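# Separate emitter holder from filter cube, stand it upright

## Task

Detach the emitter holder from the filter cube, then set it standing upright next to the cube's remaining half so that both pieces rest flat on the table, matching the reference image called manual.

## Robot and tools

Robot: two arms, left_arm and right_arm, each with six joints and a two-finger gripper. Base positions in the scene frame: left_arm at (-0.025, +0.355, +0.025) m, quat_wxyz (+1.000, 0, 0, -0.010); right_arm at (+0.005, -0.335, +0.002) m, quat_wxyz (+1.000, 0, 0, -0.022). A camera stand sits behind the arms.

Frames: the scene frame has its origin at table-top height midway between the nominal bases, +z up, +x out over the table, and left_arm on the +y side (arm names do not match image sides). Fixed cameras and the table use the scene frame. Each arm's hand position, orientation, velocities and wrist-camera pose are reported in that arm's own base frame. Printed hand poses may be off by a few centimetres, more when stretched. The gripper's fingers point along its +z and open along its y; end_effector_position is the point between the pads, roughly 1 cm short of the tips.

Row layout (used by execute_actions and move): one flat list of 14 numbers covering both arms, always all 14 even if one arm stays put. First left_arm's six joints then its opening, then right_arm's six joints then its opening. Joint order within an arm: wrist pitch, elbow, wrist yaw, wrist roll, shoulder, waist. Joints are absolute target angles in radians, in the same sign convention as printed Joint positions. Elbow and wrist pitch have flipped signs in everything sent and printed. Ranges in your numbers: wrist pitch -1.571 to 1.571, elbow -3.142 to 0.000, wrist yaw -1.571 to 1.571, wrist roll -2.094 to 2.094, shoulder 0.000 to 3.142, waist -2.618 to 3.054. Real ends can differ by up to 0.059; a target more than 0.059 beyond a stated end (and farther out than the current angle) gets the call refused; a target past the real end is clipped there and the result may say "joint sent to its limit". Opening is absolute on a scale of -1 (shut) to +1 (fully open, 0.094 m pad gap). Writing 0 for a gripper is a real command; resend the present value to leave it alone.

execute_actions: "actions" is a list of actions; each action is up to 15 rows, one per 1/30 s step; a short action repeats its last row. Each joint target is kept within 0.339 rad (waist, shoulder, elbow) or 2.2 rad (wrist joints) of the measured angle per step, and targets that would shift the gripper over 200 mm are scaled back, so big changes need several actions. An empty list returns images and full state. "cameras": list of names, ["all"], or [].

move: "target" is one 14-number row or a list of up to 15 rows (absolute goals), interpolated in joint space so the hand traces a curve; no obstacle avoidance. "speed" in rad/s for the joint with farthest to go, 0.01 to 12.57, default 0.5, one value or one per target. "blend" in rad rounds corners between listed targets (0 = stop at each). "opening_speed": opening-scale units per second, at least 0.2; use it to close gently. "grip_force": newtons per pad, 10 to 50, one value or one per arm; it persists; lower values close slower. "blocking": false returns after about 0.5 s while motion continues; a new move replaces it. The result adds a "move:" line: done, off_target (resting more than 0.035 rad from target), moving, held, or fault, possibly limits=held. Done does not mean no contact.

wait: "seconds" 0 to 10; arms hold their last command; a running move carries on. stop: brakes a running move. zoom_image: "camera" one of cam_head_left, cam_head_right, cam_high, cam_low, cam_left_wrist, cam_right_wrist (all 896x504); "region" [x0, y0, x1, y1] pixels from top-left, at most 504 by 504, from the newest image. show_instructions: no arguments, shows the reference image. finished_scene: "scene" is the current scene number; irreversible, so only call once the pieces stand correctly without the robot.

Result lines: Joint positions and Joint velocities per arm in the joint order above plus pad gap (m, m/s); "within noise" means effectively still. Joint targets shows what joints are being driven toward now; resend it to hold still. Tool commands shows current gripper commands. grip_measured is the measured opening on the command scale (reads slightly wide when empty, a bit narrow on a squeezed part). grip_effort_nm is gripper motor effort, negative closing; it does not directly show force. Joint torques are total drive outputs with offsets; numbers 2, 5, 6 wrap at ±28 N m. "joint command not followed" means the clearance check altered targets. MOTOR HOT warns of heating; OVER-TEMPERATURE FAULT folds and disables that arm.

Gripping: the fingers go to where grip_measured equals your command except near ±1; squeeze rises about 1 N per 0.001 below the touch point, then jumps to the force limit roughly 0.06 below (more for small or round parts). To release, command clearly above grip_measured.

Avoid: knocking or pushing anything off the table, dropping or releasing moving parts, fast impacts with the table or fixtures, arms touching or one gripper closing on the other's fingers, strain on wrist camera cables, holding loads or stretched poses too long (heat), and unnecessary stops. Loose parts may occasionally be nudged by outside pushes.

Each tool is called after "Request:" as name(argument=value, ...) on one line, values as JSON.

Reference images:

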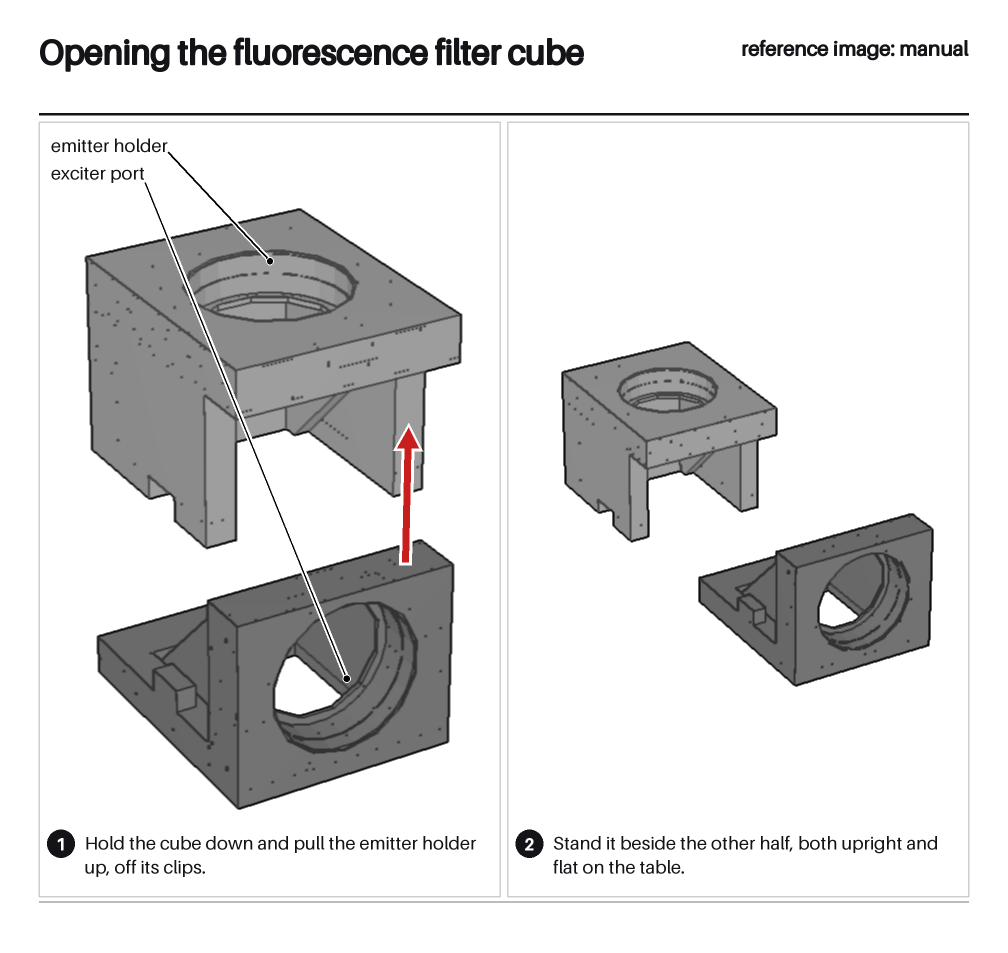

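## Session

Request:
execute_actions(actions=[])

Scene clock: 0.00 s.
left_arm: end_effector_position=(+0.4084, +0.0349, +0.1149) grip_measured=+1.000 grip_effort_nm=n/a end_effector_quat_wxyz=(+0.593, -0.059, +0.802, +0.043) | right_arm: end_effector_position=(+0.4151, -0.0041, +0.1259) grip_measured=+1.000 grip_effort_nm=n/a end_effector_quat_wxyz=(+0.620, +0.004, +0.781, -0.073)
Joint names: [wrist pitch, elbow, wrist yaw, wrist roll, shoulder, waist]
Joint positions: left_arm=[-0.821 -0.413 -0.105 -0.033 1.532 0.037 0.094] | right_arm=[-0.935 -0.41 0.186 -0.069 1.571 0.068 0.094]
Joint velocities: within noise
Joint torques (N m): no reading
Heat: left arm: 24 °C; right arm: 24 °C.
Joint targets: left_arm=[-0.818 -0.419 -0.105 -0.034 1.526 0.037] | right_arm=[-0.935 -0.417 0.188 -0.069 1.563 0.068]
Tool commands: left_gripper/opening=+1.0 right_gripper/opening=+1.0

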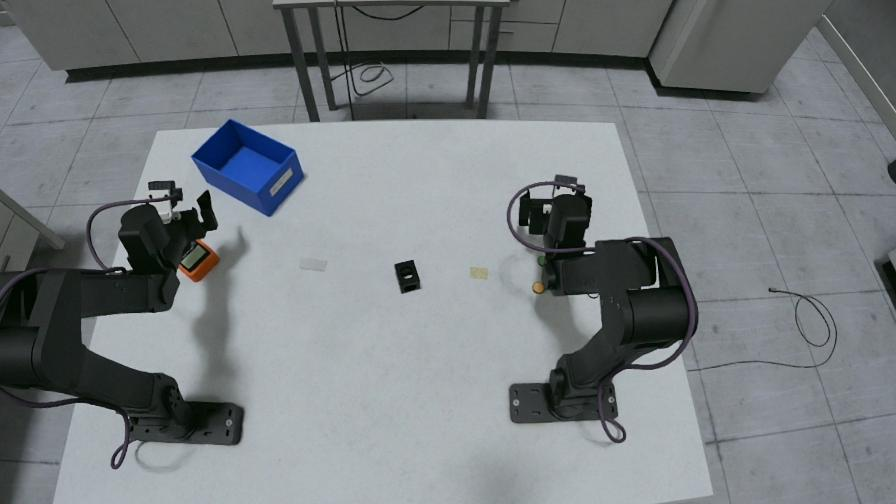

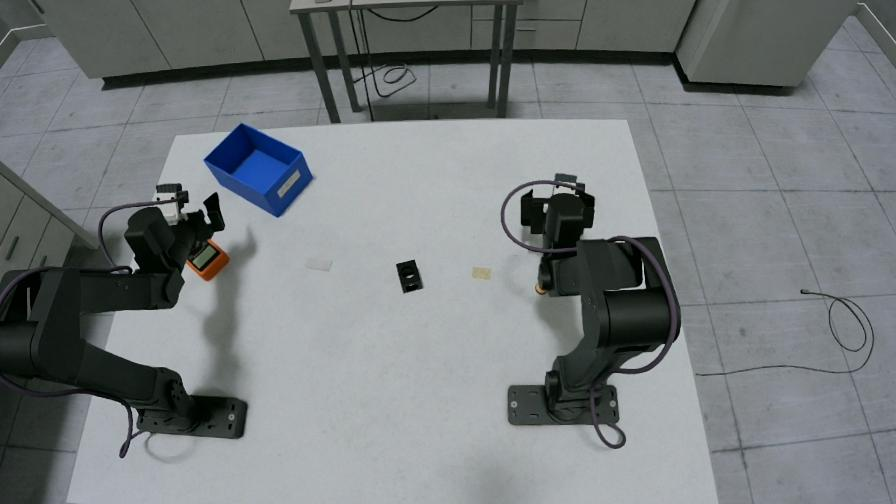

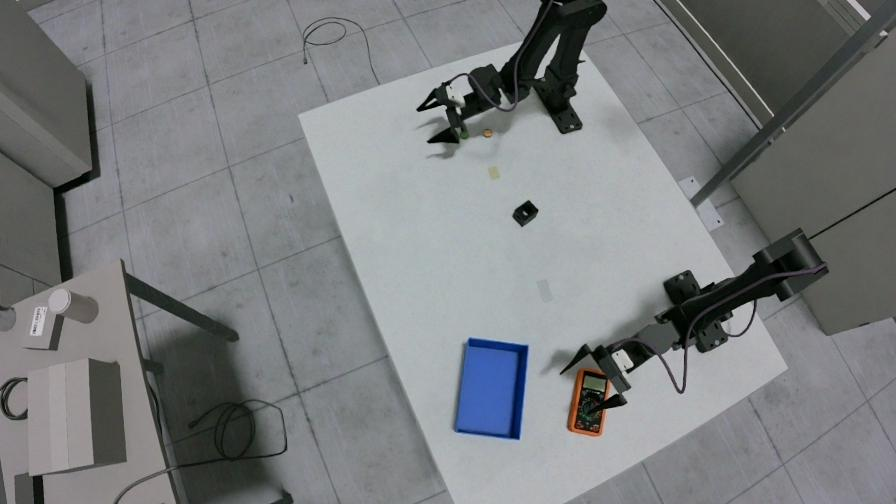

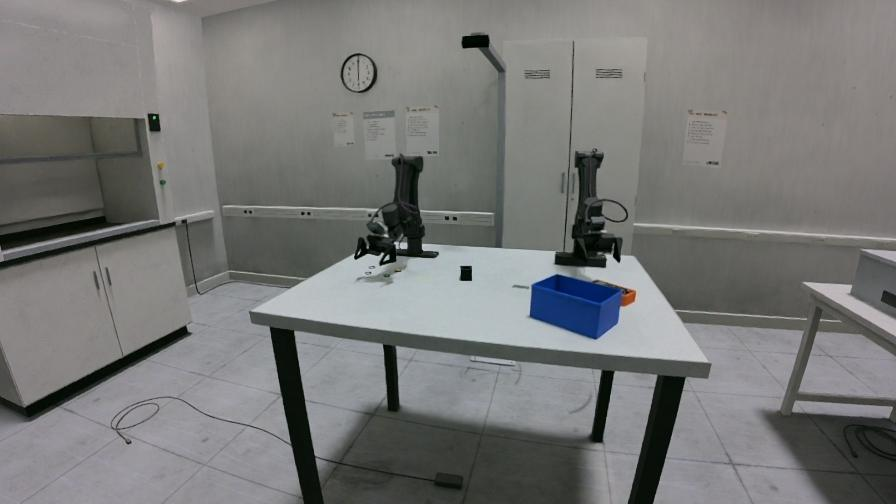

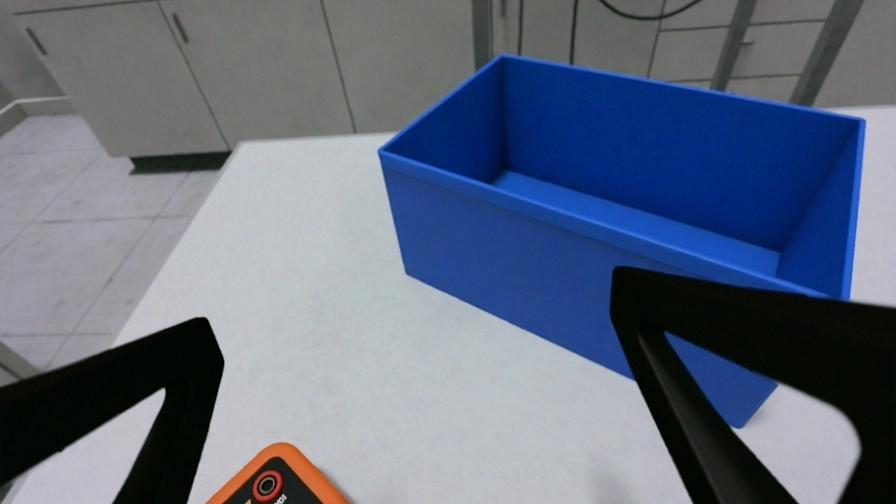

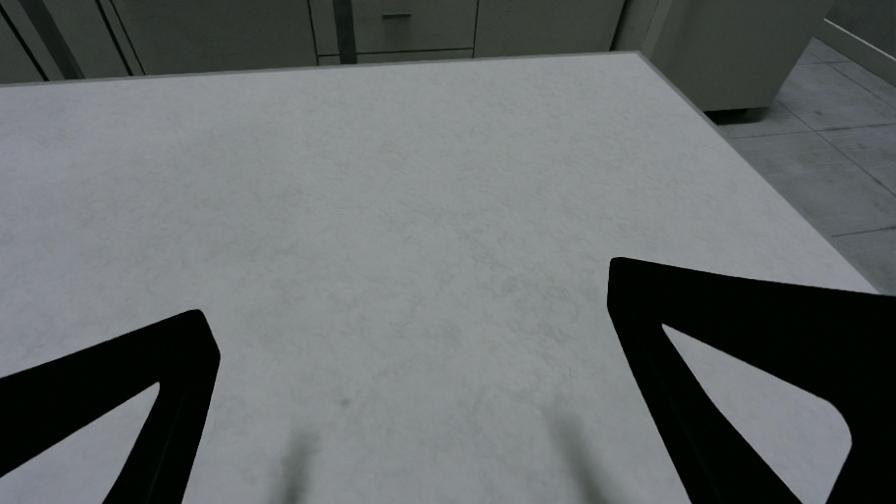

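Request:
zoom_image(camera="cam_head_left", region=[380, 250, 440, 300])

Request:
zoom_image(camera="cam_head_right", region=[380, 250, 440, 300])

Request:
zoom_image(camera="cam_high", region=[495, 185, 555, 235])

Request:
zoom_image(camera="cam_low", region=[446, 256, 486, 290])

Scaled by 8.400 from the camera's 896x504 image, which has a finer 1280x720 frame.

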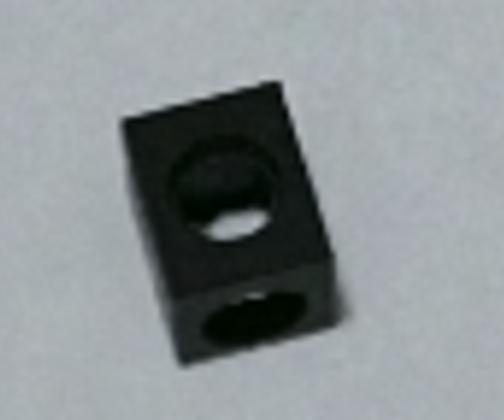

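Scaled by 8.400 from the camera's 896x504 image, which has a finer 1280x720 frame.

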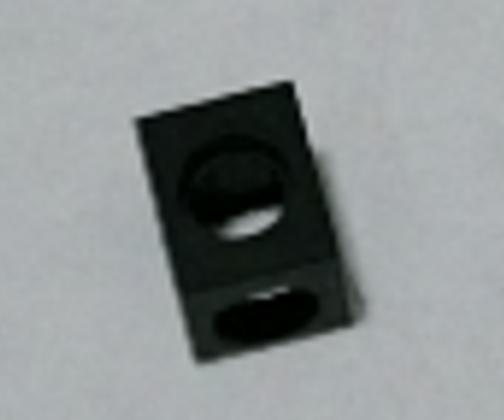

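Scaled by 8.400 from the camera's 896x504 image, which has a finer 1280x720 frame.

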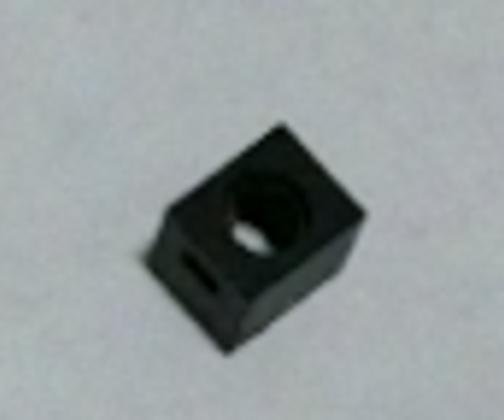

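Scaled by 12.600 from the camera's 896x504 image, which has a finer 1280x720 frame.

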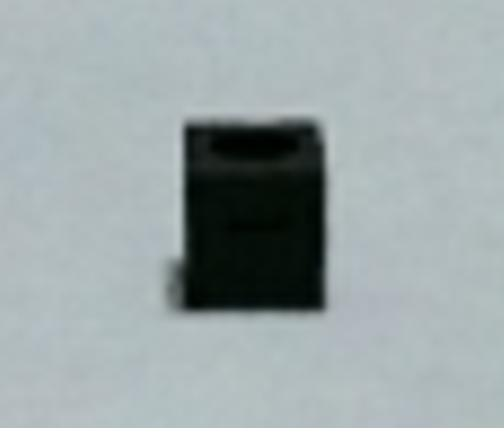

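Request:
move(target=[[0.25, -0.9, -0.25, -0.2, 1.2, -0.1, 1, 0.5, -1.3, 0.0, 0.2, 1.7, 0.15, 1],[1.517, -2.185, -1.152, -2.005, 2.64, -1.462, 1, 0.5, -1.3, 0.0, 0.2, 1.7, 0.15, 1]], speed=[0.9, 0.9], blend=[0.15, 0], grip_force=[40, 40], cameras=["cam_head_left","cam_left_wrist"])

Scene clock: 26.27 s.
left_arm: end_effector_position=(+0.2095, -0.4192, +0.0593) grip_measured=+1.000 grip_effort_nm=0.06 end_effector_quat_wxyz=(+0.543, -0.117, +0.828, +0.079) | right_arm: end_effector_position=(+0.4501, +0.0649, +0.1408) grip_measured=+1.000 grip_effort_nm=0.01 end_effector_quat_wxyz=(+0.325, +0.025, +0.944, +0.054)
Joint names: [wrist pitch, elbow, wrist yaw, wrist roll, shoulder, waist]
Joint positions: left_arm=[1.502 -2.163 -1.126 -1.992 2.62 -1.464 0.094] | right_arm=[0.485 -1.272 0.003 0.194 1.687 0.142 0.094]
Joint torques (N m): left_arm=[0.25 -6.12 -0.77 -0.23 -11.43 0.23] | right_arm=[-1.23 -9.51 -0.04 0.04 -7.17 0.62]
Heat: left arm: 27 °C; right arm: 25 °C.
Joint targets: left_arm=[1.517 -2.185 -1.152 -2.005 2.640 -1.462] | right_arm=[0.500 -1.300 0.000 0.200 1.700 0.150]
grip_force (N): 40, 40
move: done
Images, in order (width x height): cam_head_left 896x504, cam_left_wrist 896x504.

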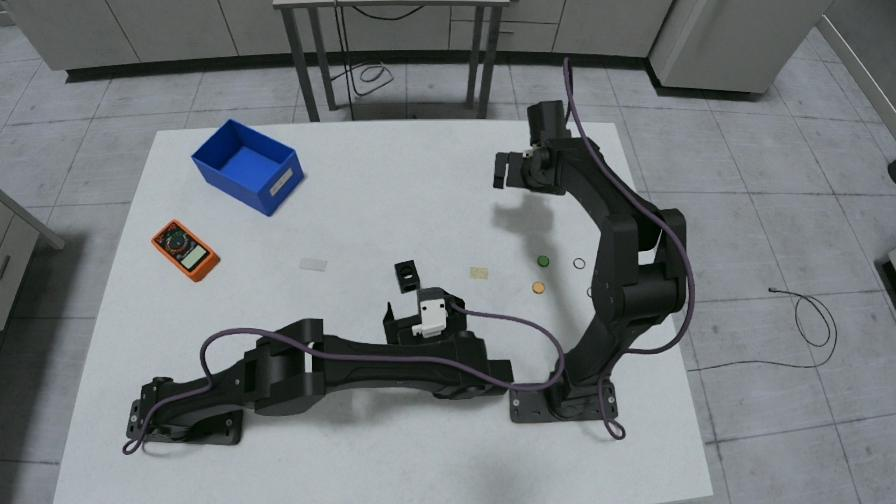

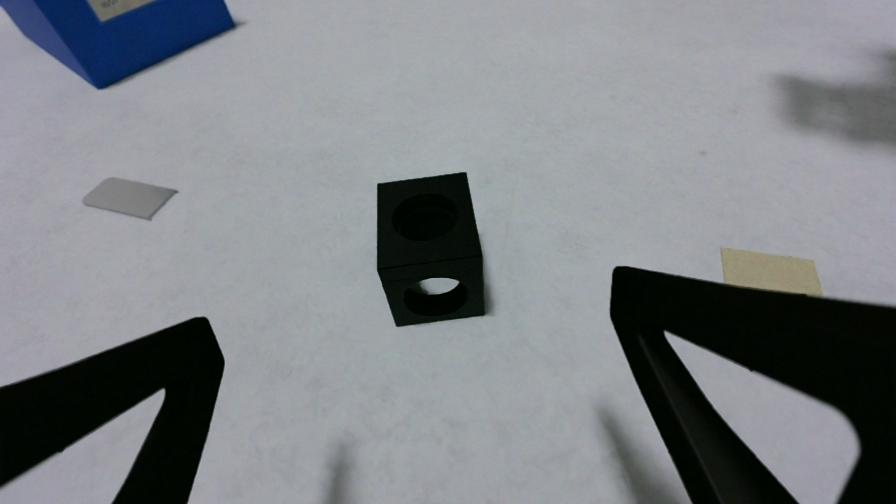

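Request:
zoom_image(camera="cam_left_wrist", region=[360, 160, 500, 340])

Scaled by 2.800 from the camera's 896x504 image, which has a finer 1280x720 frame.

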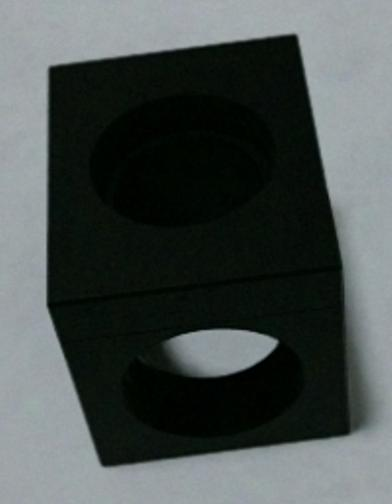

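Request:
move(target=[[1.240, -2.018, -1.165, -1.857, 2.640, -1.402, 1, 0.96, -1.65, -0.1, 0.33, 1.93, 0.46, 1],[0.986, -1.906, -1.177, -1.718, 2.656, -1.344, 1, 1.445, -2.016, -0.213, 0.461, 2.173, 0.775, 1]], speed=[0.7, 0.5], blend=[0.05, 0], cameras=["cam_left_wrist","cam_right_wrist"])

Request:
zoom_image(camera="cam_right_wrist", region=[300, 80, 620, 320])

Scene clock: 36.10 s.
left_arm: end_effector_position=(+0.2612, -0.4071, -0.0073) grip_measured=+1.000 grip_effort_nm=0.05 end_effector_quat_wxyz=(+0.540, -0.117, +0.830, +0.078) | right_arm: end_effector_position=(+0.2689, +0.3183, +0.1113) grip_measured=+1.000 grip_effort_nm=0.01 end_effector_quat_wxyz=(-0.063, -0.161, +0.982, +0.082)
Joint names: [wrist pitch, elbow, wrist yaw, wrist roll, shoulder, waist]
Joint positions: left_arm=[1 -1.916 -1.151 -1.72 2.625 -1.35 0.094] | right_arm=[1.415 -1.991 -0.207 0.452 2.155 0.778 0.094]
Joint torques (N m): left_arm=[-0.46 -3.49 -0.81 -0.03 -10.51 0.49] | right_arm=[0.04 -8.21 -0.22 0.07 -9.89 -0.29]
Heat: left arm: 27 °C; right arm: 25 °C.
Joint targets: left_arm=[0.986 -1.906 -1.177 -1.718 2.656 -1.344] | right_arm=[1.445 -2.016 -0.213 0.461 2.173 0.775]
grip_force (N): 40, 40
move: done
Images, in order (width x height): cam_left_wrist 896x504, cam_right_wrist 896x504.

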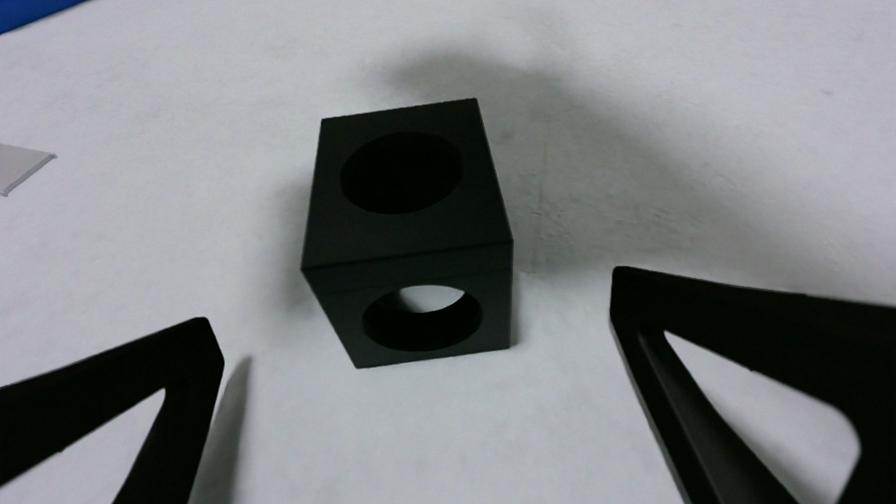

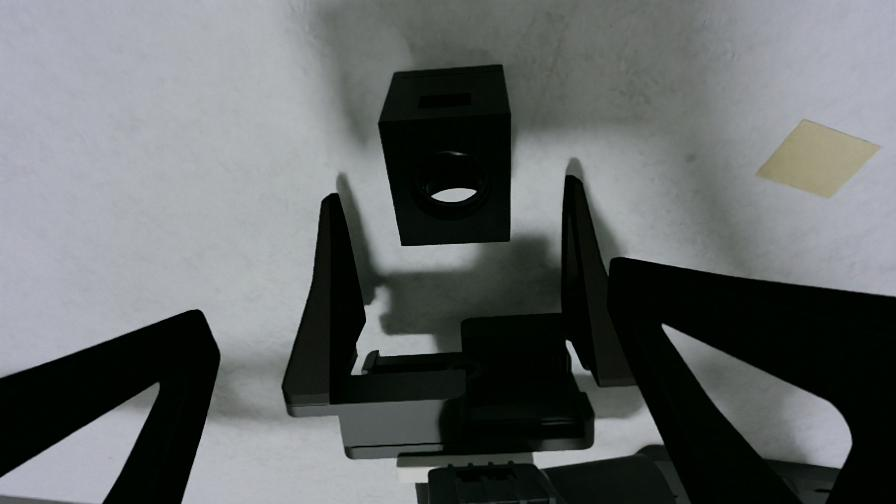

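Scaled by 1.575 from the camera's 896x504 image, which has a finer 1280x720 frame.

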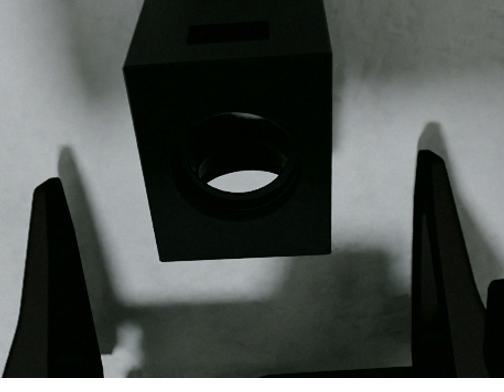

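Request:
move(target=[[0.980, -1.953, -1.177, -1.712, 2.674, -1.340, 1, 1.332, -1.838, -0.070, 0.529, 2.032, 0.847, 1]], speed=0.15, cameras=["cam_left_wrist","cam_right_wrist"])

Scene clock: 48.87 s.
left_arm: end_effector_position=(+0.2631, -0.4092, -0.0110) grip_measured=+1.000 grip_effort_nm=0.05 end_effector_quat_wxyz=(+0.541, -0.117, +0.829, +0.078) | right_arm: end_effector_position=(+0.2584, +0.3117, +0.1040) grip_measured=+1.000 grip_effort_nm=0.01 end_effector_quat_wxyz=(-0.017, -0.160, +0.986, +0.038)
Joint names: [wrist pitch, elbow, wrist yaw, wrist roll, shoulder, waist]
Joint positions: left_arm=[0.994 -1.931 -1.153 -1.713 2.641 -1.347 0.094] | right_arm=[1.325 -1.849 -0.081 0.519 2.074 0.84 0.094]
Joint torques (N m): left_arm=[-0.46 -6.02 -0.79 -0.03 -10.47 0.65] | right_arm=[-0.2 -4.82 0.08 0.08 -14.26 0.5]
Heat: left arm: 29 °C; right arm: 25 °C.
Joint targets: left_arm=[0.980 -1.953 -1.177 -1.712 2.674 -1.340] | right_arm=[1.332 -1.838 -0.070 0.529 2.032 0.847]
grip_force (N): 40, 40
move: off_target (right_arm); right_arm: the shoulder is farthest, 0.042 rad from its target
Images, in order (width x height): cam_left_wrist 896x504, cam_right_wrist 896x504.

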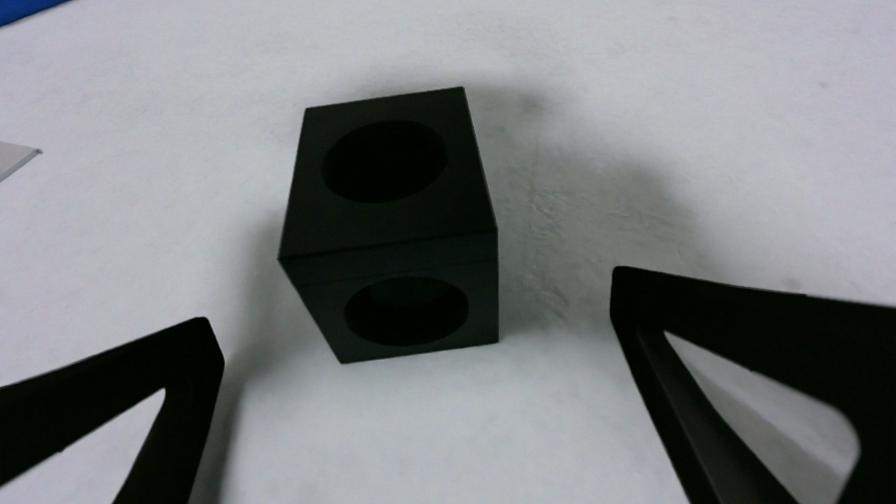

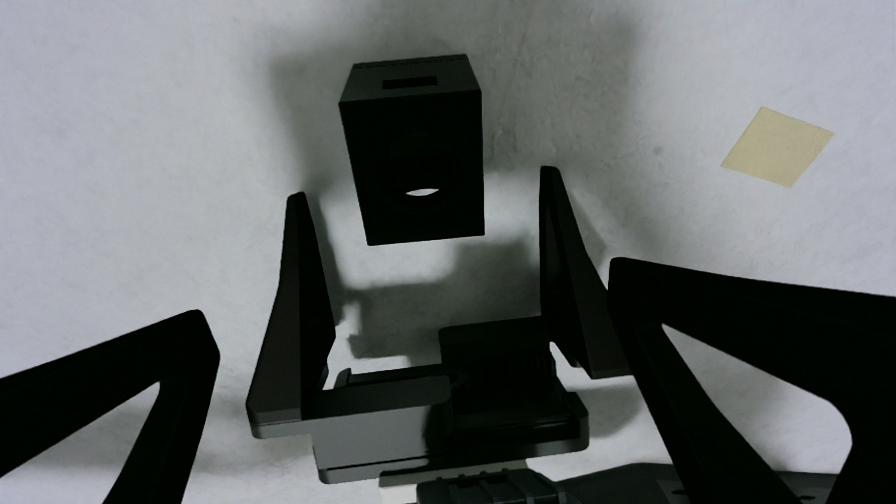

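Request:
move(target=[[0.980, -1.953, -1.177, -1.712, 2.674, -1.340, -0.25, 1.332, -1.838, -0.070, 0.572, 2.032, 0.847, 1]], speed=0.15, opening_speed=0.5, cameras=["cam_left_wrist","cam_right_wrist"])

Request:
zoom_image(camera="cam_right_wrist", region=[280, 30, 600, 260])

Scene clock: 55.20 s.
left_arm: end_effector_position=(+0.2631, -0.4092, -0.0108) grip_measured=-0.184 grip_effort_nm=-0.78 end_effector_quat_wxyz=(+0.541, -0.117, +0.829, +0.078) | right_arm: end_effector_position=(+0.2586, +0.3118, +0.1040) grip_measured=+1.000 grip_effort_nm=0.01 end_effector_quat_wxyz=(-0.018, -0.139, +0.989, +0.038)
Joint names: [wrist pitch, elbow, wrist yaw, wrist roll, shoulder, waist]
Joint positions: left_arm=[0.994 -1.931 -1.154 -1.713 2.641 -1.347 0.038] | right_arm=[1.324 -1.849 -0.081 0.562 2.074 0.84 0.094]
Joint torques (N m): left_arm=[-0.44 -5.98 -0.77 -0.01 -10.45 0.62] | right_arm=[-0.22 -4.81 0.07 0.09 -14.23 0.49]
Heat: left arm: 30 °C; right arm: 28 °C.
Joint targets: left_arm=[0.980 -1.953 -1.177 -1.712 2.674 -1.340] | right_arm=[1.332 -1.838 -0.070 0.572 2.032 0.847]
grip_force (N): 40, 40
move: off_target (right_arm); right_arm: the shoulder is farthest, 0.042 rad from its target
Images, in order (width x height): cam_left_wrist 896x504, cam_right_wrist 896x504.

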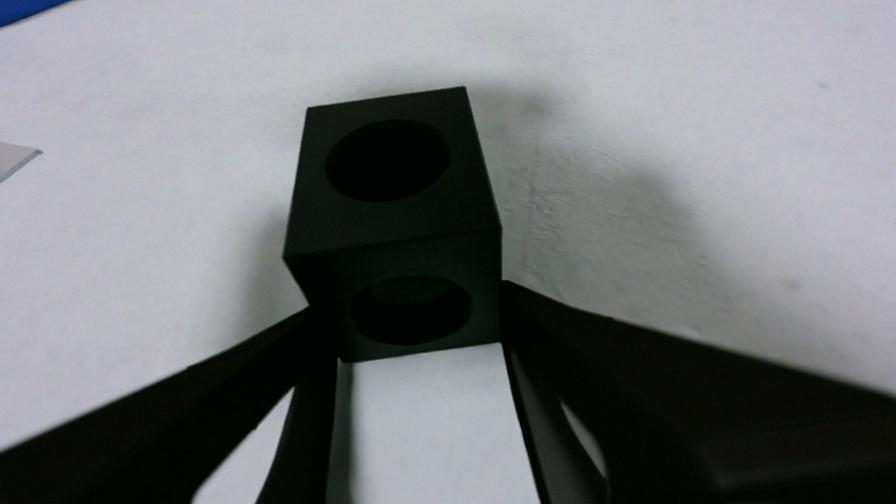

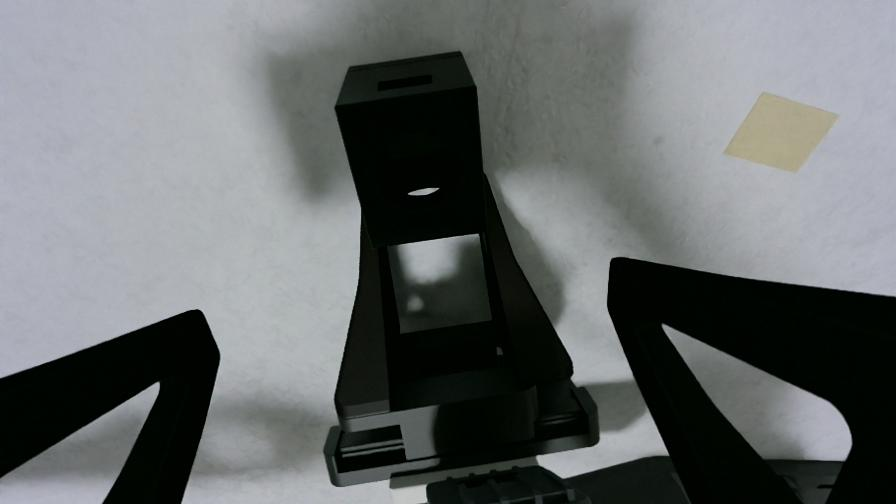

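Scaled by 1.575 from the camera's 896x504 image, which has a finer 1280x720 frame.

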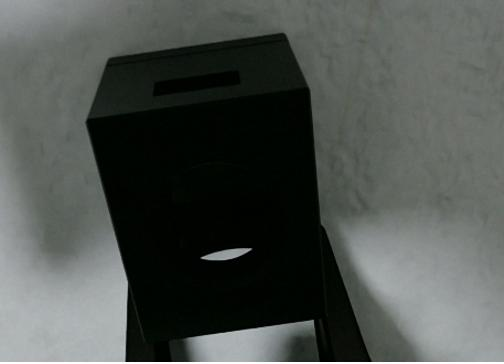

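Request:
move(target=[[0.980, -1.953, -1.177, -1.712, 2.674, -1.340, -0.25, 1.186, -1.698, -0.068, 0.530, 2.100, 0.822, 1]], speed=0.25, cameras=["cam_left_wrist","cam_right_wrist"])

Request:
zoom_image(camera="cam_right_wrist", region=[240, 30, 560, 330])

Scene clock: 59.10 s.
left_arm: end_effector_position=(+0.2631, -0.4092, -0.0108) grip_measured=-0.184 grip_effort_nm=-0.79 end_effector_quat_wxyz=(+0.541, -0.117, +0.829, +0.078) | right_arm: end_effector_position=(+0.2609, +0.3071, +0.0634) grip_measured=+1.000 grip_effort_nm=0.01 end_effector_quat_wxyz=(-0.020, -0.147, +0.988, +0.034)
Joint names: [wrist pitch, elbow, wrist yaw, wrist roll, shoulder, waist]
Joint positions: left_arm=[0.994 -1.931 -1.154 -1.713 2.641 -1.347 0.038] | right_arm=[1.179 -1.707 -0.078 0.535 2.086 0.829 0.094]
Joint torques (N m): left_arm=[-0.44 -6.05 -0.77 -0.01 -10.44 0.64] | right_arm=[-0.21 -5.05 0.07 -0.06 -9.65 -0.69]
Heat: left arm: 30 °C; right arm: 28 °C.
Joint targets: left_arm=[0.980 -1.953 -1.177 -1.712 2.674 -1.340] | right_arm=[1.186 -1.698 -0.068 0.530 2.100 0.822]
grip_force (N): 40, 40
move: done
Images, in order (width x height): cam_left_wrist 896x504, cam_right_wrist 896x504.

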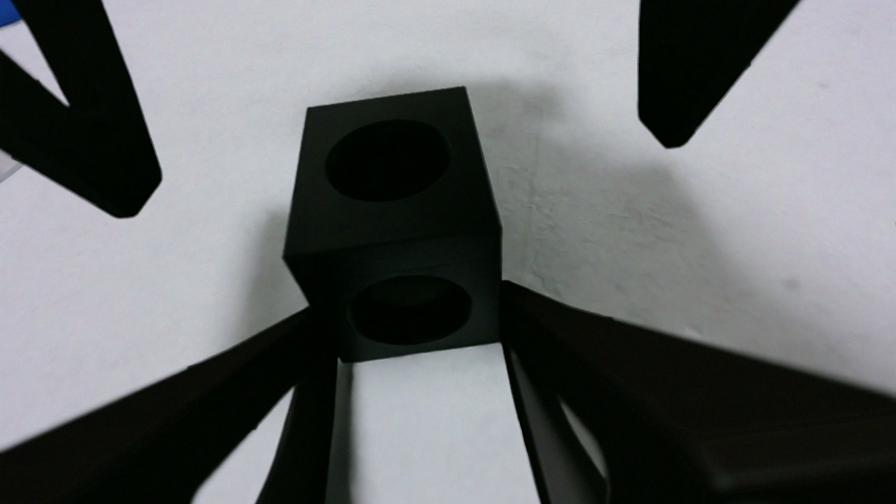

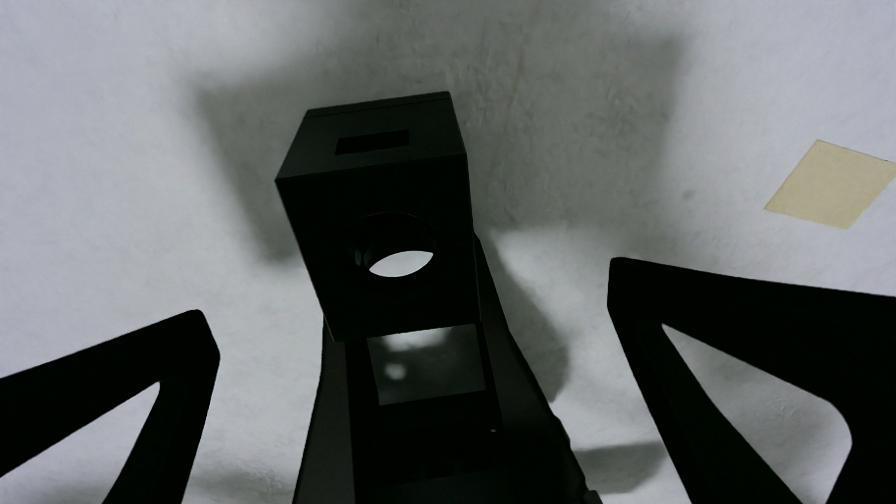

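Scaled by 1.575 from the camera's 896x504 image, which has a finer 1280x720 frame.

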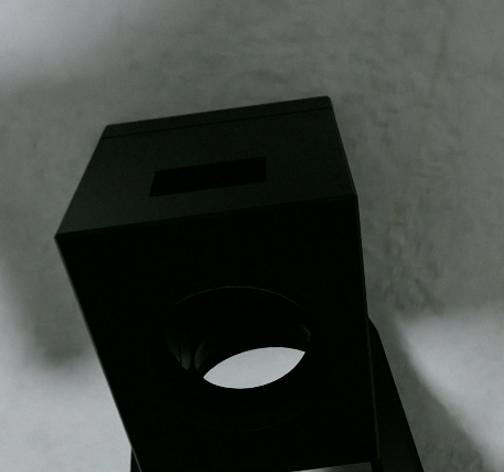

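Request:
move(target=[[0.980, -1.953, -1.177, -1.712, 2.674, -1.340, -0.25, 1.112, -1.678, -0.068, 0.547, 2.160, 0.839, 1]], speed=0.1, cameras=["cam_left_wrist","cam_right_wrist"])

Request:
zoom_image(camera="cam_right_wrist", region=[200, 100, 640, 504])

Scene clock: 65.00 s.
left_arm: end_effector_position=(+0.2631, -0.4092, -0.0108) grip_measured=-0.184 grip_effort_nm=-0.80 end_effector_quat_wxyz=(+0.541, -0.117, +0.829, +0.078) | right_arm: end_effector_position=(+0.2669, +0.3137, +0.0366) grip_measured=+1.000 grip_effort_nm=0.01 end_effector_quat_wxyz=(-0.021, -0.145, +0.989, +0.033)
Joint names: [wrist pitch, elbow, wrist yaw, wrist roll, shoulder, waist]
Joint positions: left_arm=[0.994 -1.931 -1.154 -1.713 2.641 -1.347 0.038] | right_arm=[1.106 -1.688 -0.078 0.538 2.143 0.829 0.094]
Joint torques (N m): left_arm=[-0.43 -6 -0.78 -0.02 -10.48 0.62] | right_arm=[-0.25 -4.78 0.04 0.08 -9.8 0.76]
Heat: left arm: 30 °C; right arm: 28 °C.
Joint targets: left_arm=[0.980 -1.953 -1.177 -1.712 2.674 -1.340] | right_arm=[1.112 -1.678 -0.068 0.547 2.160 0.839]
grip_force (N): 40, 40
move: done
Images, in order (width x height): cam_left_wrist 896x504, cam_right_wrist 896x504.

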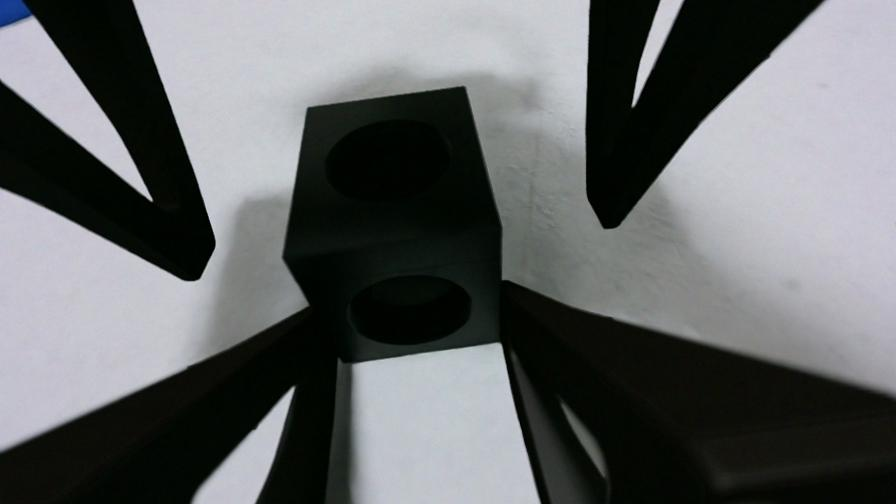

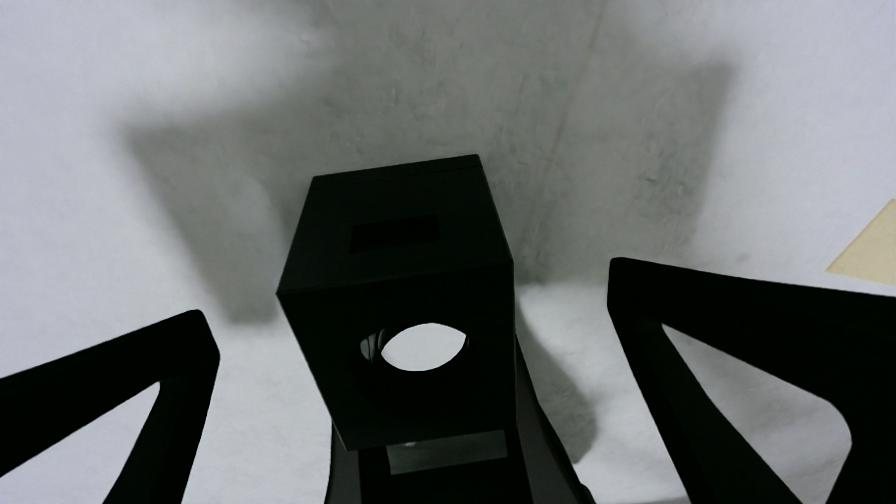

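Scaled by 1.145 from the camera's 896x504 image, which has a finer 1280x720 frame.

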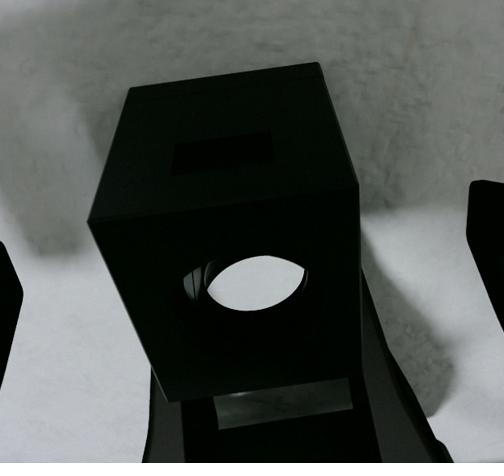

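Request:
move(target=[[0.980, -1.953, -1.177, -1.712, 2.674, -1.340, -0.25, 1.109, -1.662, -0.068, 0.549, 2.088, 0.845, -0.05]], speed=0.1, opening_speed=0.6, cameras=["cam_left_wrist","cam_right_wrist"])

Scene clock: 70.53 s.
left_arm: end_effector_position=(+0.2631, -0.4092, -0.0108) grip_measured=-0.184 grip_effort_nm=-0.79 end_effector_quat_wxyz=(+0.541, -0.117, +0.829, +0.078) | right_arm: end_effector_position=(+0.2632, +0.3133, +0.0384) grip_measured=-0.047 grip_effort_nm=-0.13 end_effector_quat_wxyz=(-0.020, -0.147, +0.988, +0.034)
Joint names: [wrist pitch, elbow, wrist yaw, wrist roll, shoulder, waist]
Joint positions: left_arm=[0.994 -1.931 -1.154 -1.713 2.641 -1.347 0.038] | right_arm=[1.102 -1.672 -0.078 0.54 2.129 0.835 0.045]
Joint torques (N m): left_arm=[-0.45 -6.09 -0.77 -0.02 -10.45 0.61] | right_arm=[-0.23 -4.81 0.06 0.07 -14.49 0.75]
Heat: left arm: 31 °C; right arm: 28 °C.
Joint targets: left_arm=[0.980 -1.953 -1.177 -1.712 2.674 -1.340] | right_arm=[1.109 -1.662 -0.068 0.549 2.088 0.845]
grip_force (N): 40, 40
move: off_target (right_arm); right_arm: the shoulder is farthest, 0.041 rad from its target
Images, in order (width x height): cam_left_wrist 896x504, cam_right_wrist 896x504.

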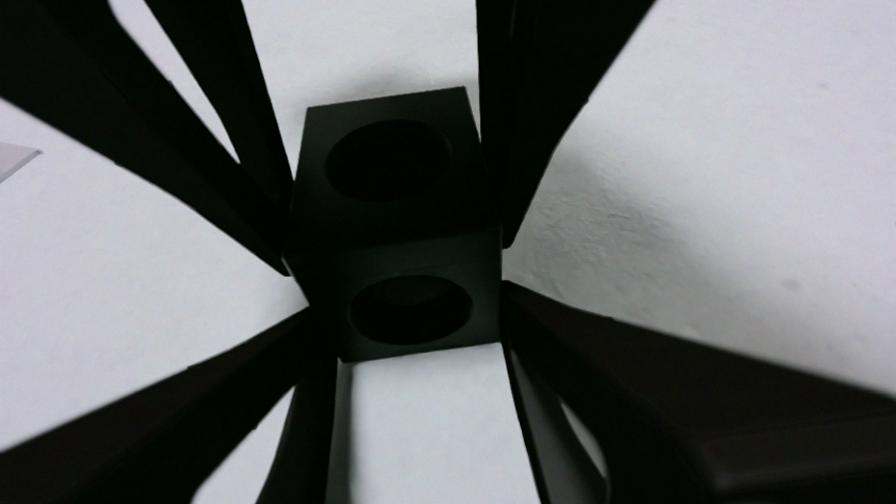

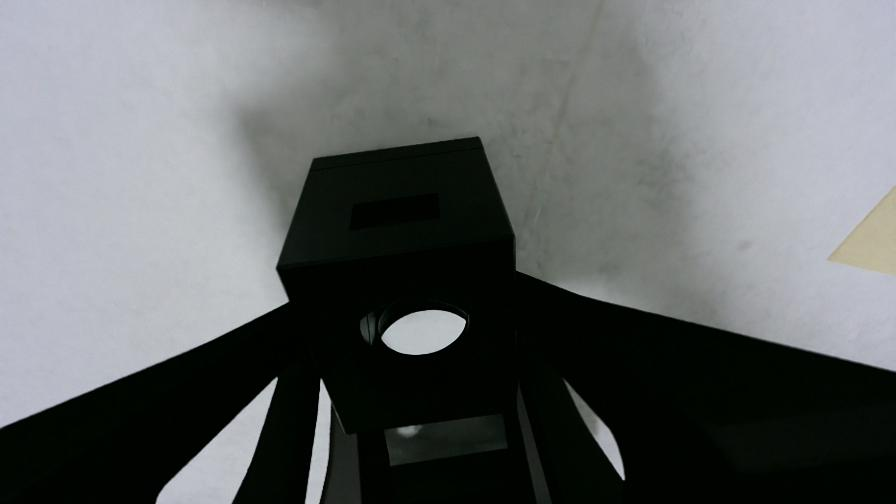

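Request:
move(target=[0.980, -1.953, -1.177, -1.712, 2.674, -1.340, -0.25, 1.109, -1.662, -0.068, 0.549, 2.088, 0.845, -0.26], opening_speed=0.4, cameras=["cam_left_wrist"])

Scene clock: 75.23 s.
left_arm: end_effector_position=(+0.2631, -0.4092, -0.0108) grip_measured=-0.184 grip_effort_nm=-0.79 end_effector_quat_wxyz=(+0.541, -0.117, +0.829, +0.078) | right_arm: end_effector_position=(+0.2638, +0.3126, +0.0383) grip_measured=-0.169 grip_effort_nm=-0.84 end_effector_quat_wxyz=(-0.019, -0.147, +0.988, +0.032)
Joint names: [wrist pitch, elbow, wrist yaw, wrist roll, shoulder, waist]
Joint positions: left_arm=[0.994 -1.931 -1.154 -1.713 2.641 -1.347 0.038] | right_arm=[1.103 -1.672 -0.073 0.539 2.129 0.835 0.039]
Joint torques (N m): left_arm=[-0.43 -6 -0.76 -0.01 -10.5 0.65] | right_arm=[-0.23 -4.81 0.01 0.08 -14.43 0.77]
Heat: left arm: 31 °C; right arm: 29 °C.
Joint targets: left_arm=[0.980 -1.953 -1.177 -1.712 2.674 -1.340] | right_arm=[1.109 -1.662 -0.068 0.549 2.088 0.845]
grip_force (N): 40, 40
move: off_target (right_arm); right_arm: the shoulder is farthest, 0.041 rad from its target
Images, in order (width x height): cam_left_wrist 896x504.

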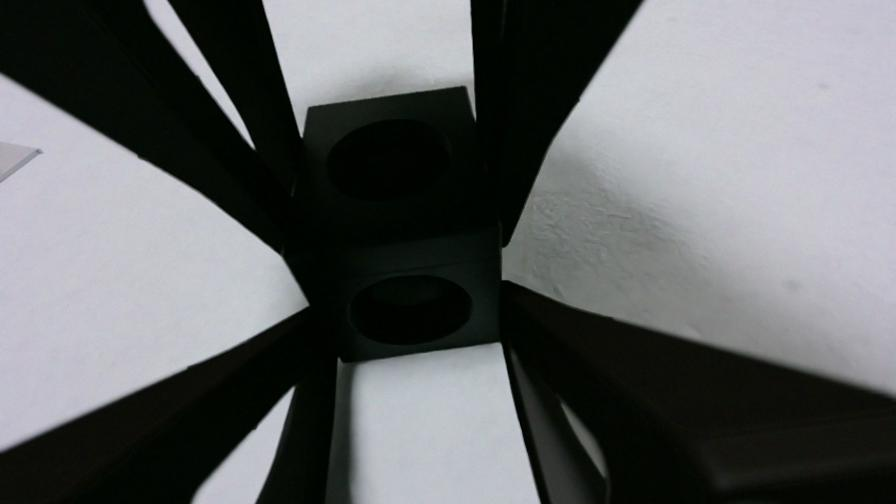

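Request:
move(target=[0.990, -1.910, -0.98, -1.712, 2.705, -1.340, -0.25, 1.115, -1.711, -0.074, 0.545, 2.058, 0.84, -0.26], speed=0.2, cameras=["cam_left_wrist"])

Scene clock: 78.33 s.
left_arm: end_effector_position=(+0.2614, -0.4089, -0.0144) grip_measured=-0.184 grip_effort_nm=-0.79 end_effector_quat_wxyz=(+0.532, -0.118, +0.835, +0.078) | right_arm: end_effector_position=(+0.2640, +0.3127, +0.0394) grip_measured=-0.170 grip_effort_nm=-0.84 end_effector_quat_wxyz=(-0.018, -0.148, +0.988, +0.033)
Joint names: [wrist pitch, elbow, wrist yaw, wrist roll, shoulder, waist]
Joint positions: left_arm=[0.995 -1.931 -1.132 -1.713 2.641 -1.347 0.038] | right_arm=[1.103 -1.672 -0.073 0.538 2.126 0.835 0.039]
Joint torques (N m): left_arm=[-0.35 -2.66 1.02 -0.02 -8.35 0.59] | right_arm=[-0.17 -9.63 -0.05 0.05 -16.84 0.34]
Heat: left arm: 31 °C; right arm: 29 °C.
Joint targets: left_arm=[0.990 -1.910 -0.980 -1.712 2.705 -1.340] | right_arm=[1.115 -1.711 -0.074 0.545 2.058 0.840]
grip_force (N): 40, 40
move: off_target (left_arm, right_arm); left_arm: the wrist yaw is farthest, 0.152 rad from its target; right_arm: the shoulder is farthest, 0.068 rad from its target
Images, in order (width x height): cam_left_wrist 896x504.

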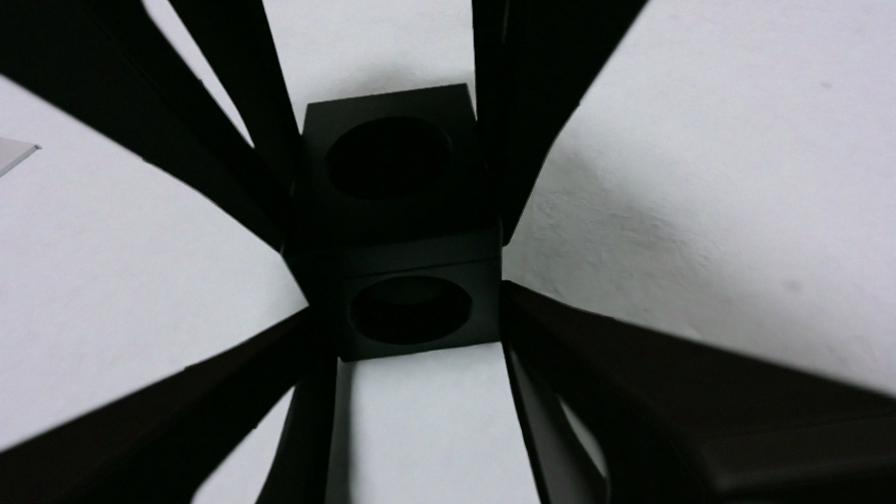

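Request:
move(target=[0.990, -1.890, -0.86, -1.712, 2.745, -1.340, -0.25, 1.115, -1.723, -0.084, 0.545, 2.035, 0.84, -0.26], speed=0.2, cameras=["cam_left_wrist"])

Request:
zoom_image(camera="cam_left_wrist", region=[260, 60, 560, 380])

Scene clock: 80.30 s.
left_arm: end_effector_position=(+0.2604, -0.4087, -0.0163) grip_measured=-0.184 grip_effort_nm=-0.79 end_effector_quat_wxyz=(+0.527, -0.119, +0.838, +0.079) | right_arm: end_effector_position=(+0.2641, +0.3129, +0.0403) grip_measured=-0.170 grip_effort_nm=-0.84 end_effector_quat_wxyz=(-0.017, -0.148, +0.988, +0.033)
Joint names: [wrist pitch, elbow, wrist yaw, wrist roll, shoulder, waist]
Joint positions: left_arm=[0.996 -1.931 -1.12 -1.713 2.641 -1.347 0.038] | right_arm=[1.103 -1.672 -0.073 0.538 2.124 0.835 0.039]
Joint torques (N m): left_arm=[-0.36 -1.24 2.13 -0.01 -5.55 0.58] | right_arm=[-0.16 -10.85 -0.18 0.07 -18.69 0.38]
Heat: left arm: 31 °C; right arm: 30 °C.
Joint targets: left_arm=[0.990 -1.890 -0.860 -1.712 2.745 -1.340] | right_arm=[1.115 -1.723 -0.084 0.545 2.035 0.840]
grip_force (N): 40, 40
move: off_target (left_arm, right_arm); left_arm: the wrist yaw is farthest, 0.260 rad from its target; right_arm: the shoulder is farthest, 0.089 rad from its target
Images, in order (width x height): cam_left_wrist 896x504.

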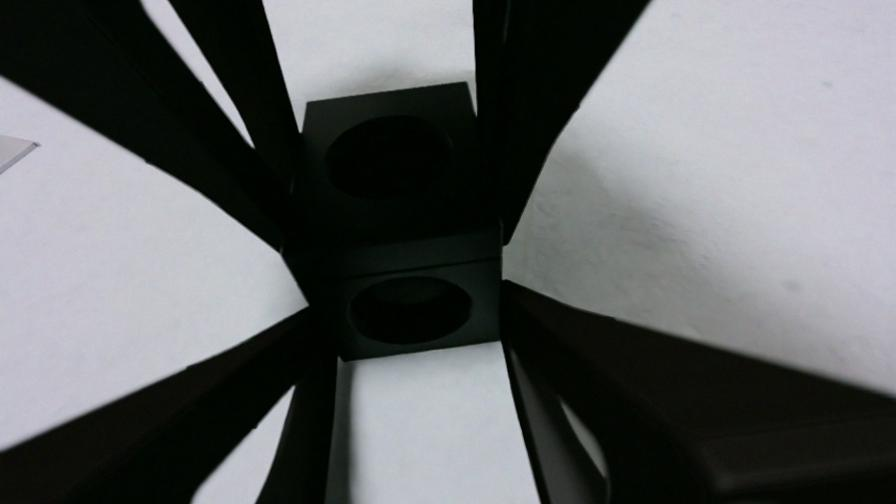

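Scaled by 1.575 from the camera's 896x504 image, which has a finer 1280x720 frame.

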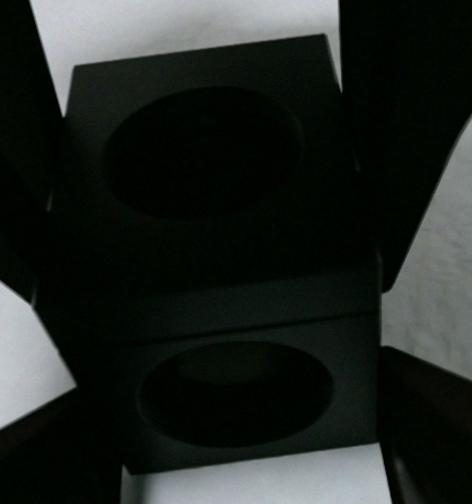

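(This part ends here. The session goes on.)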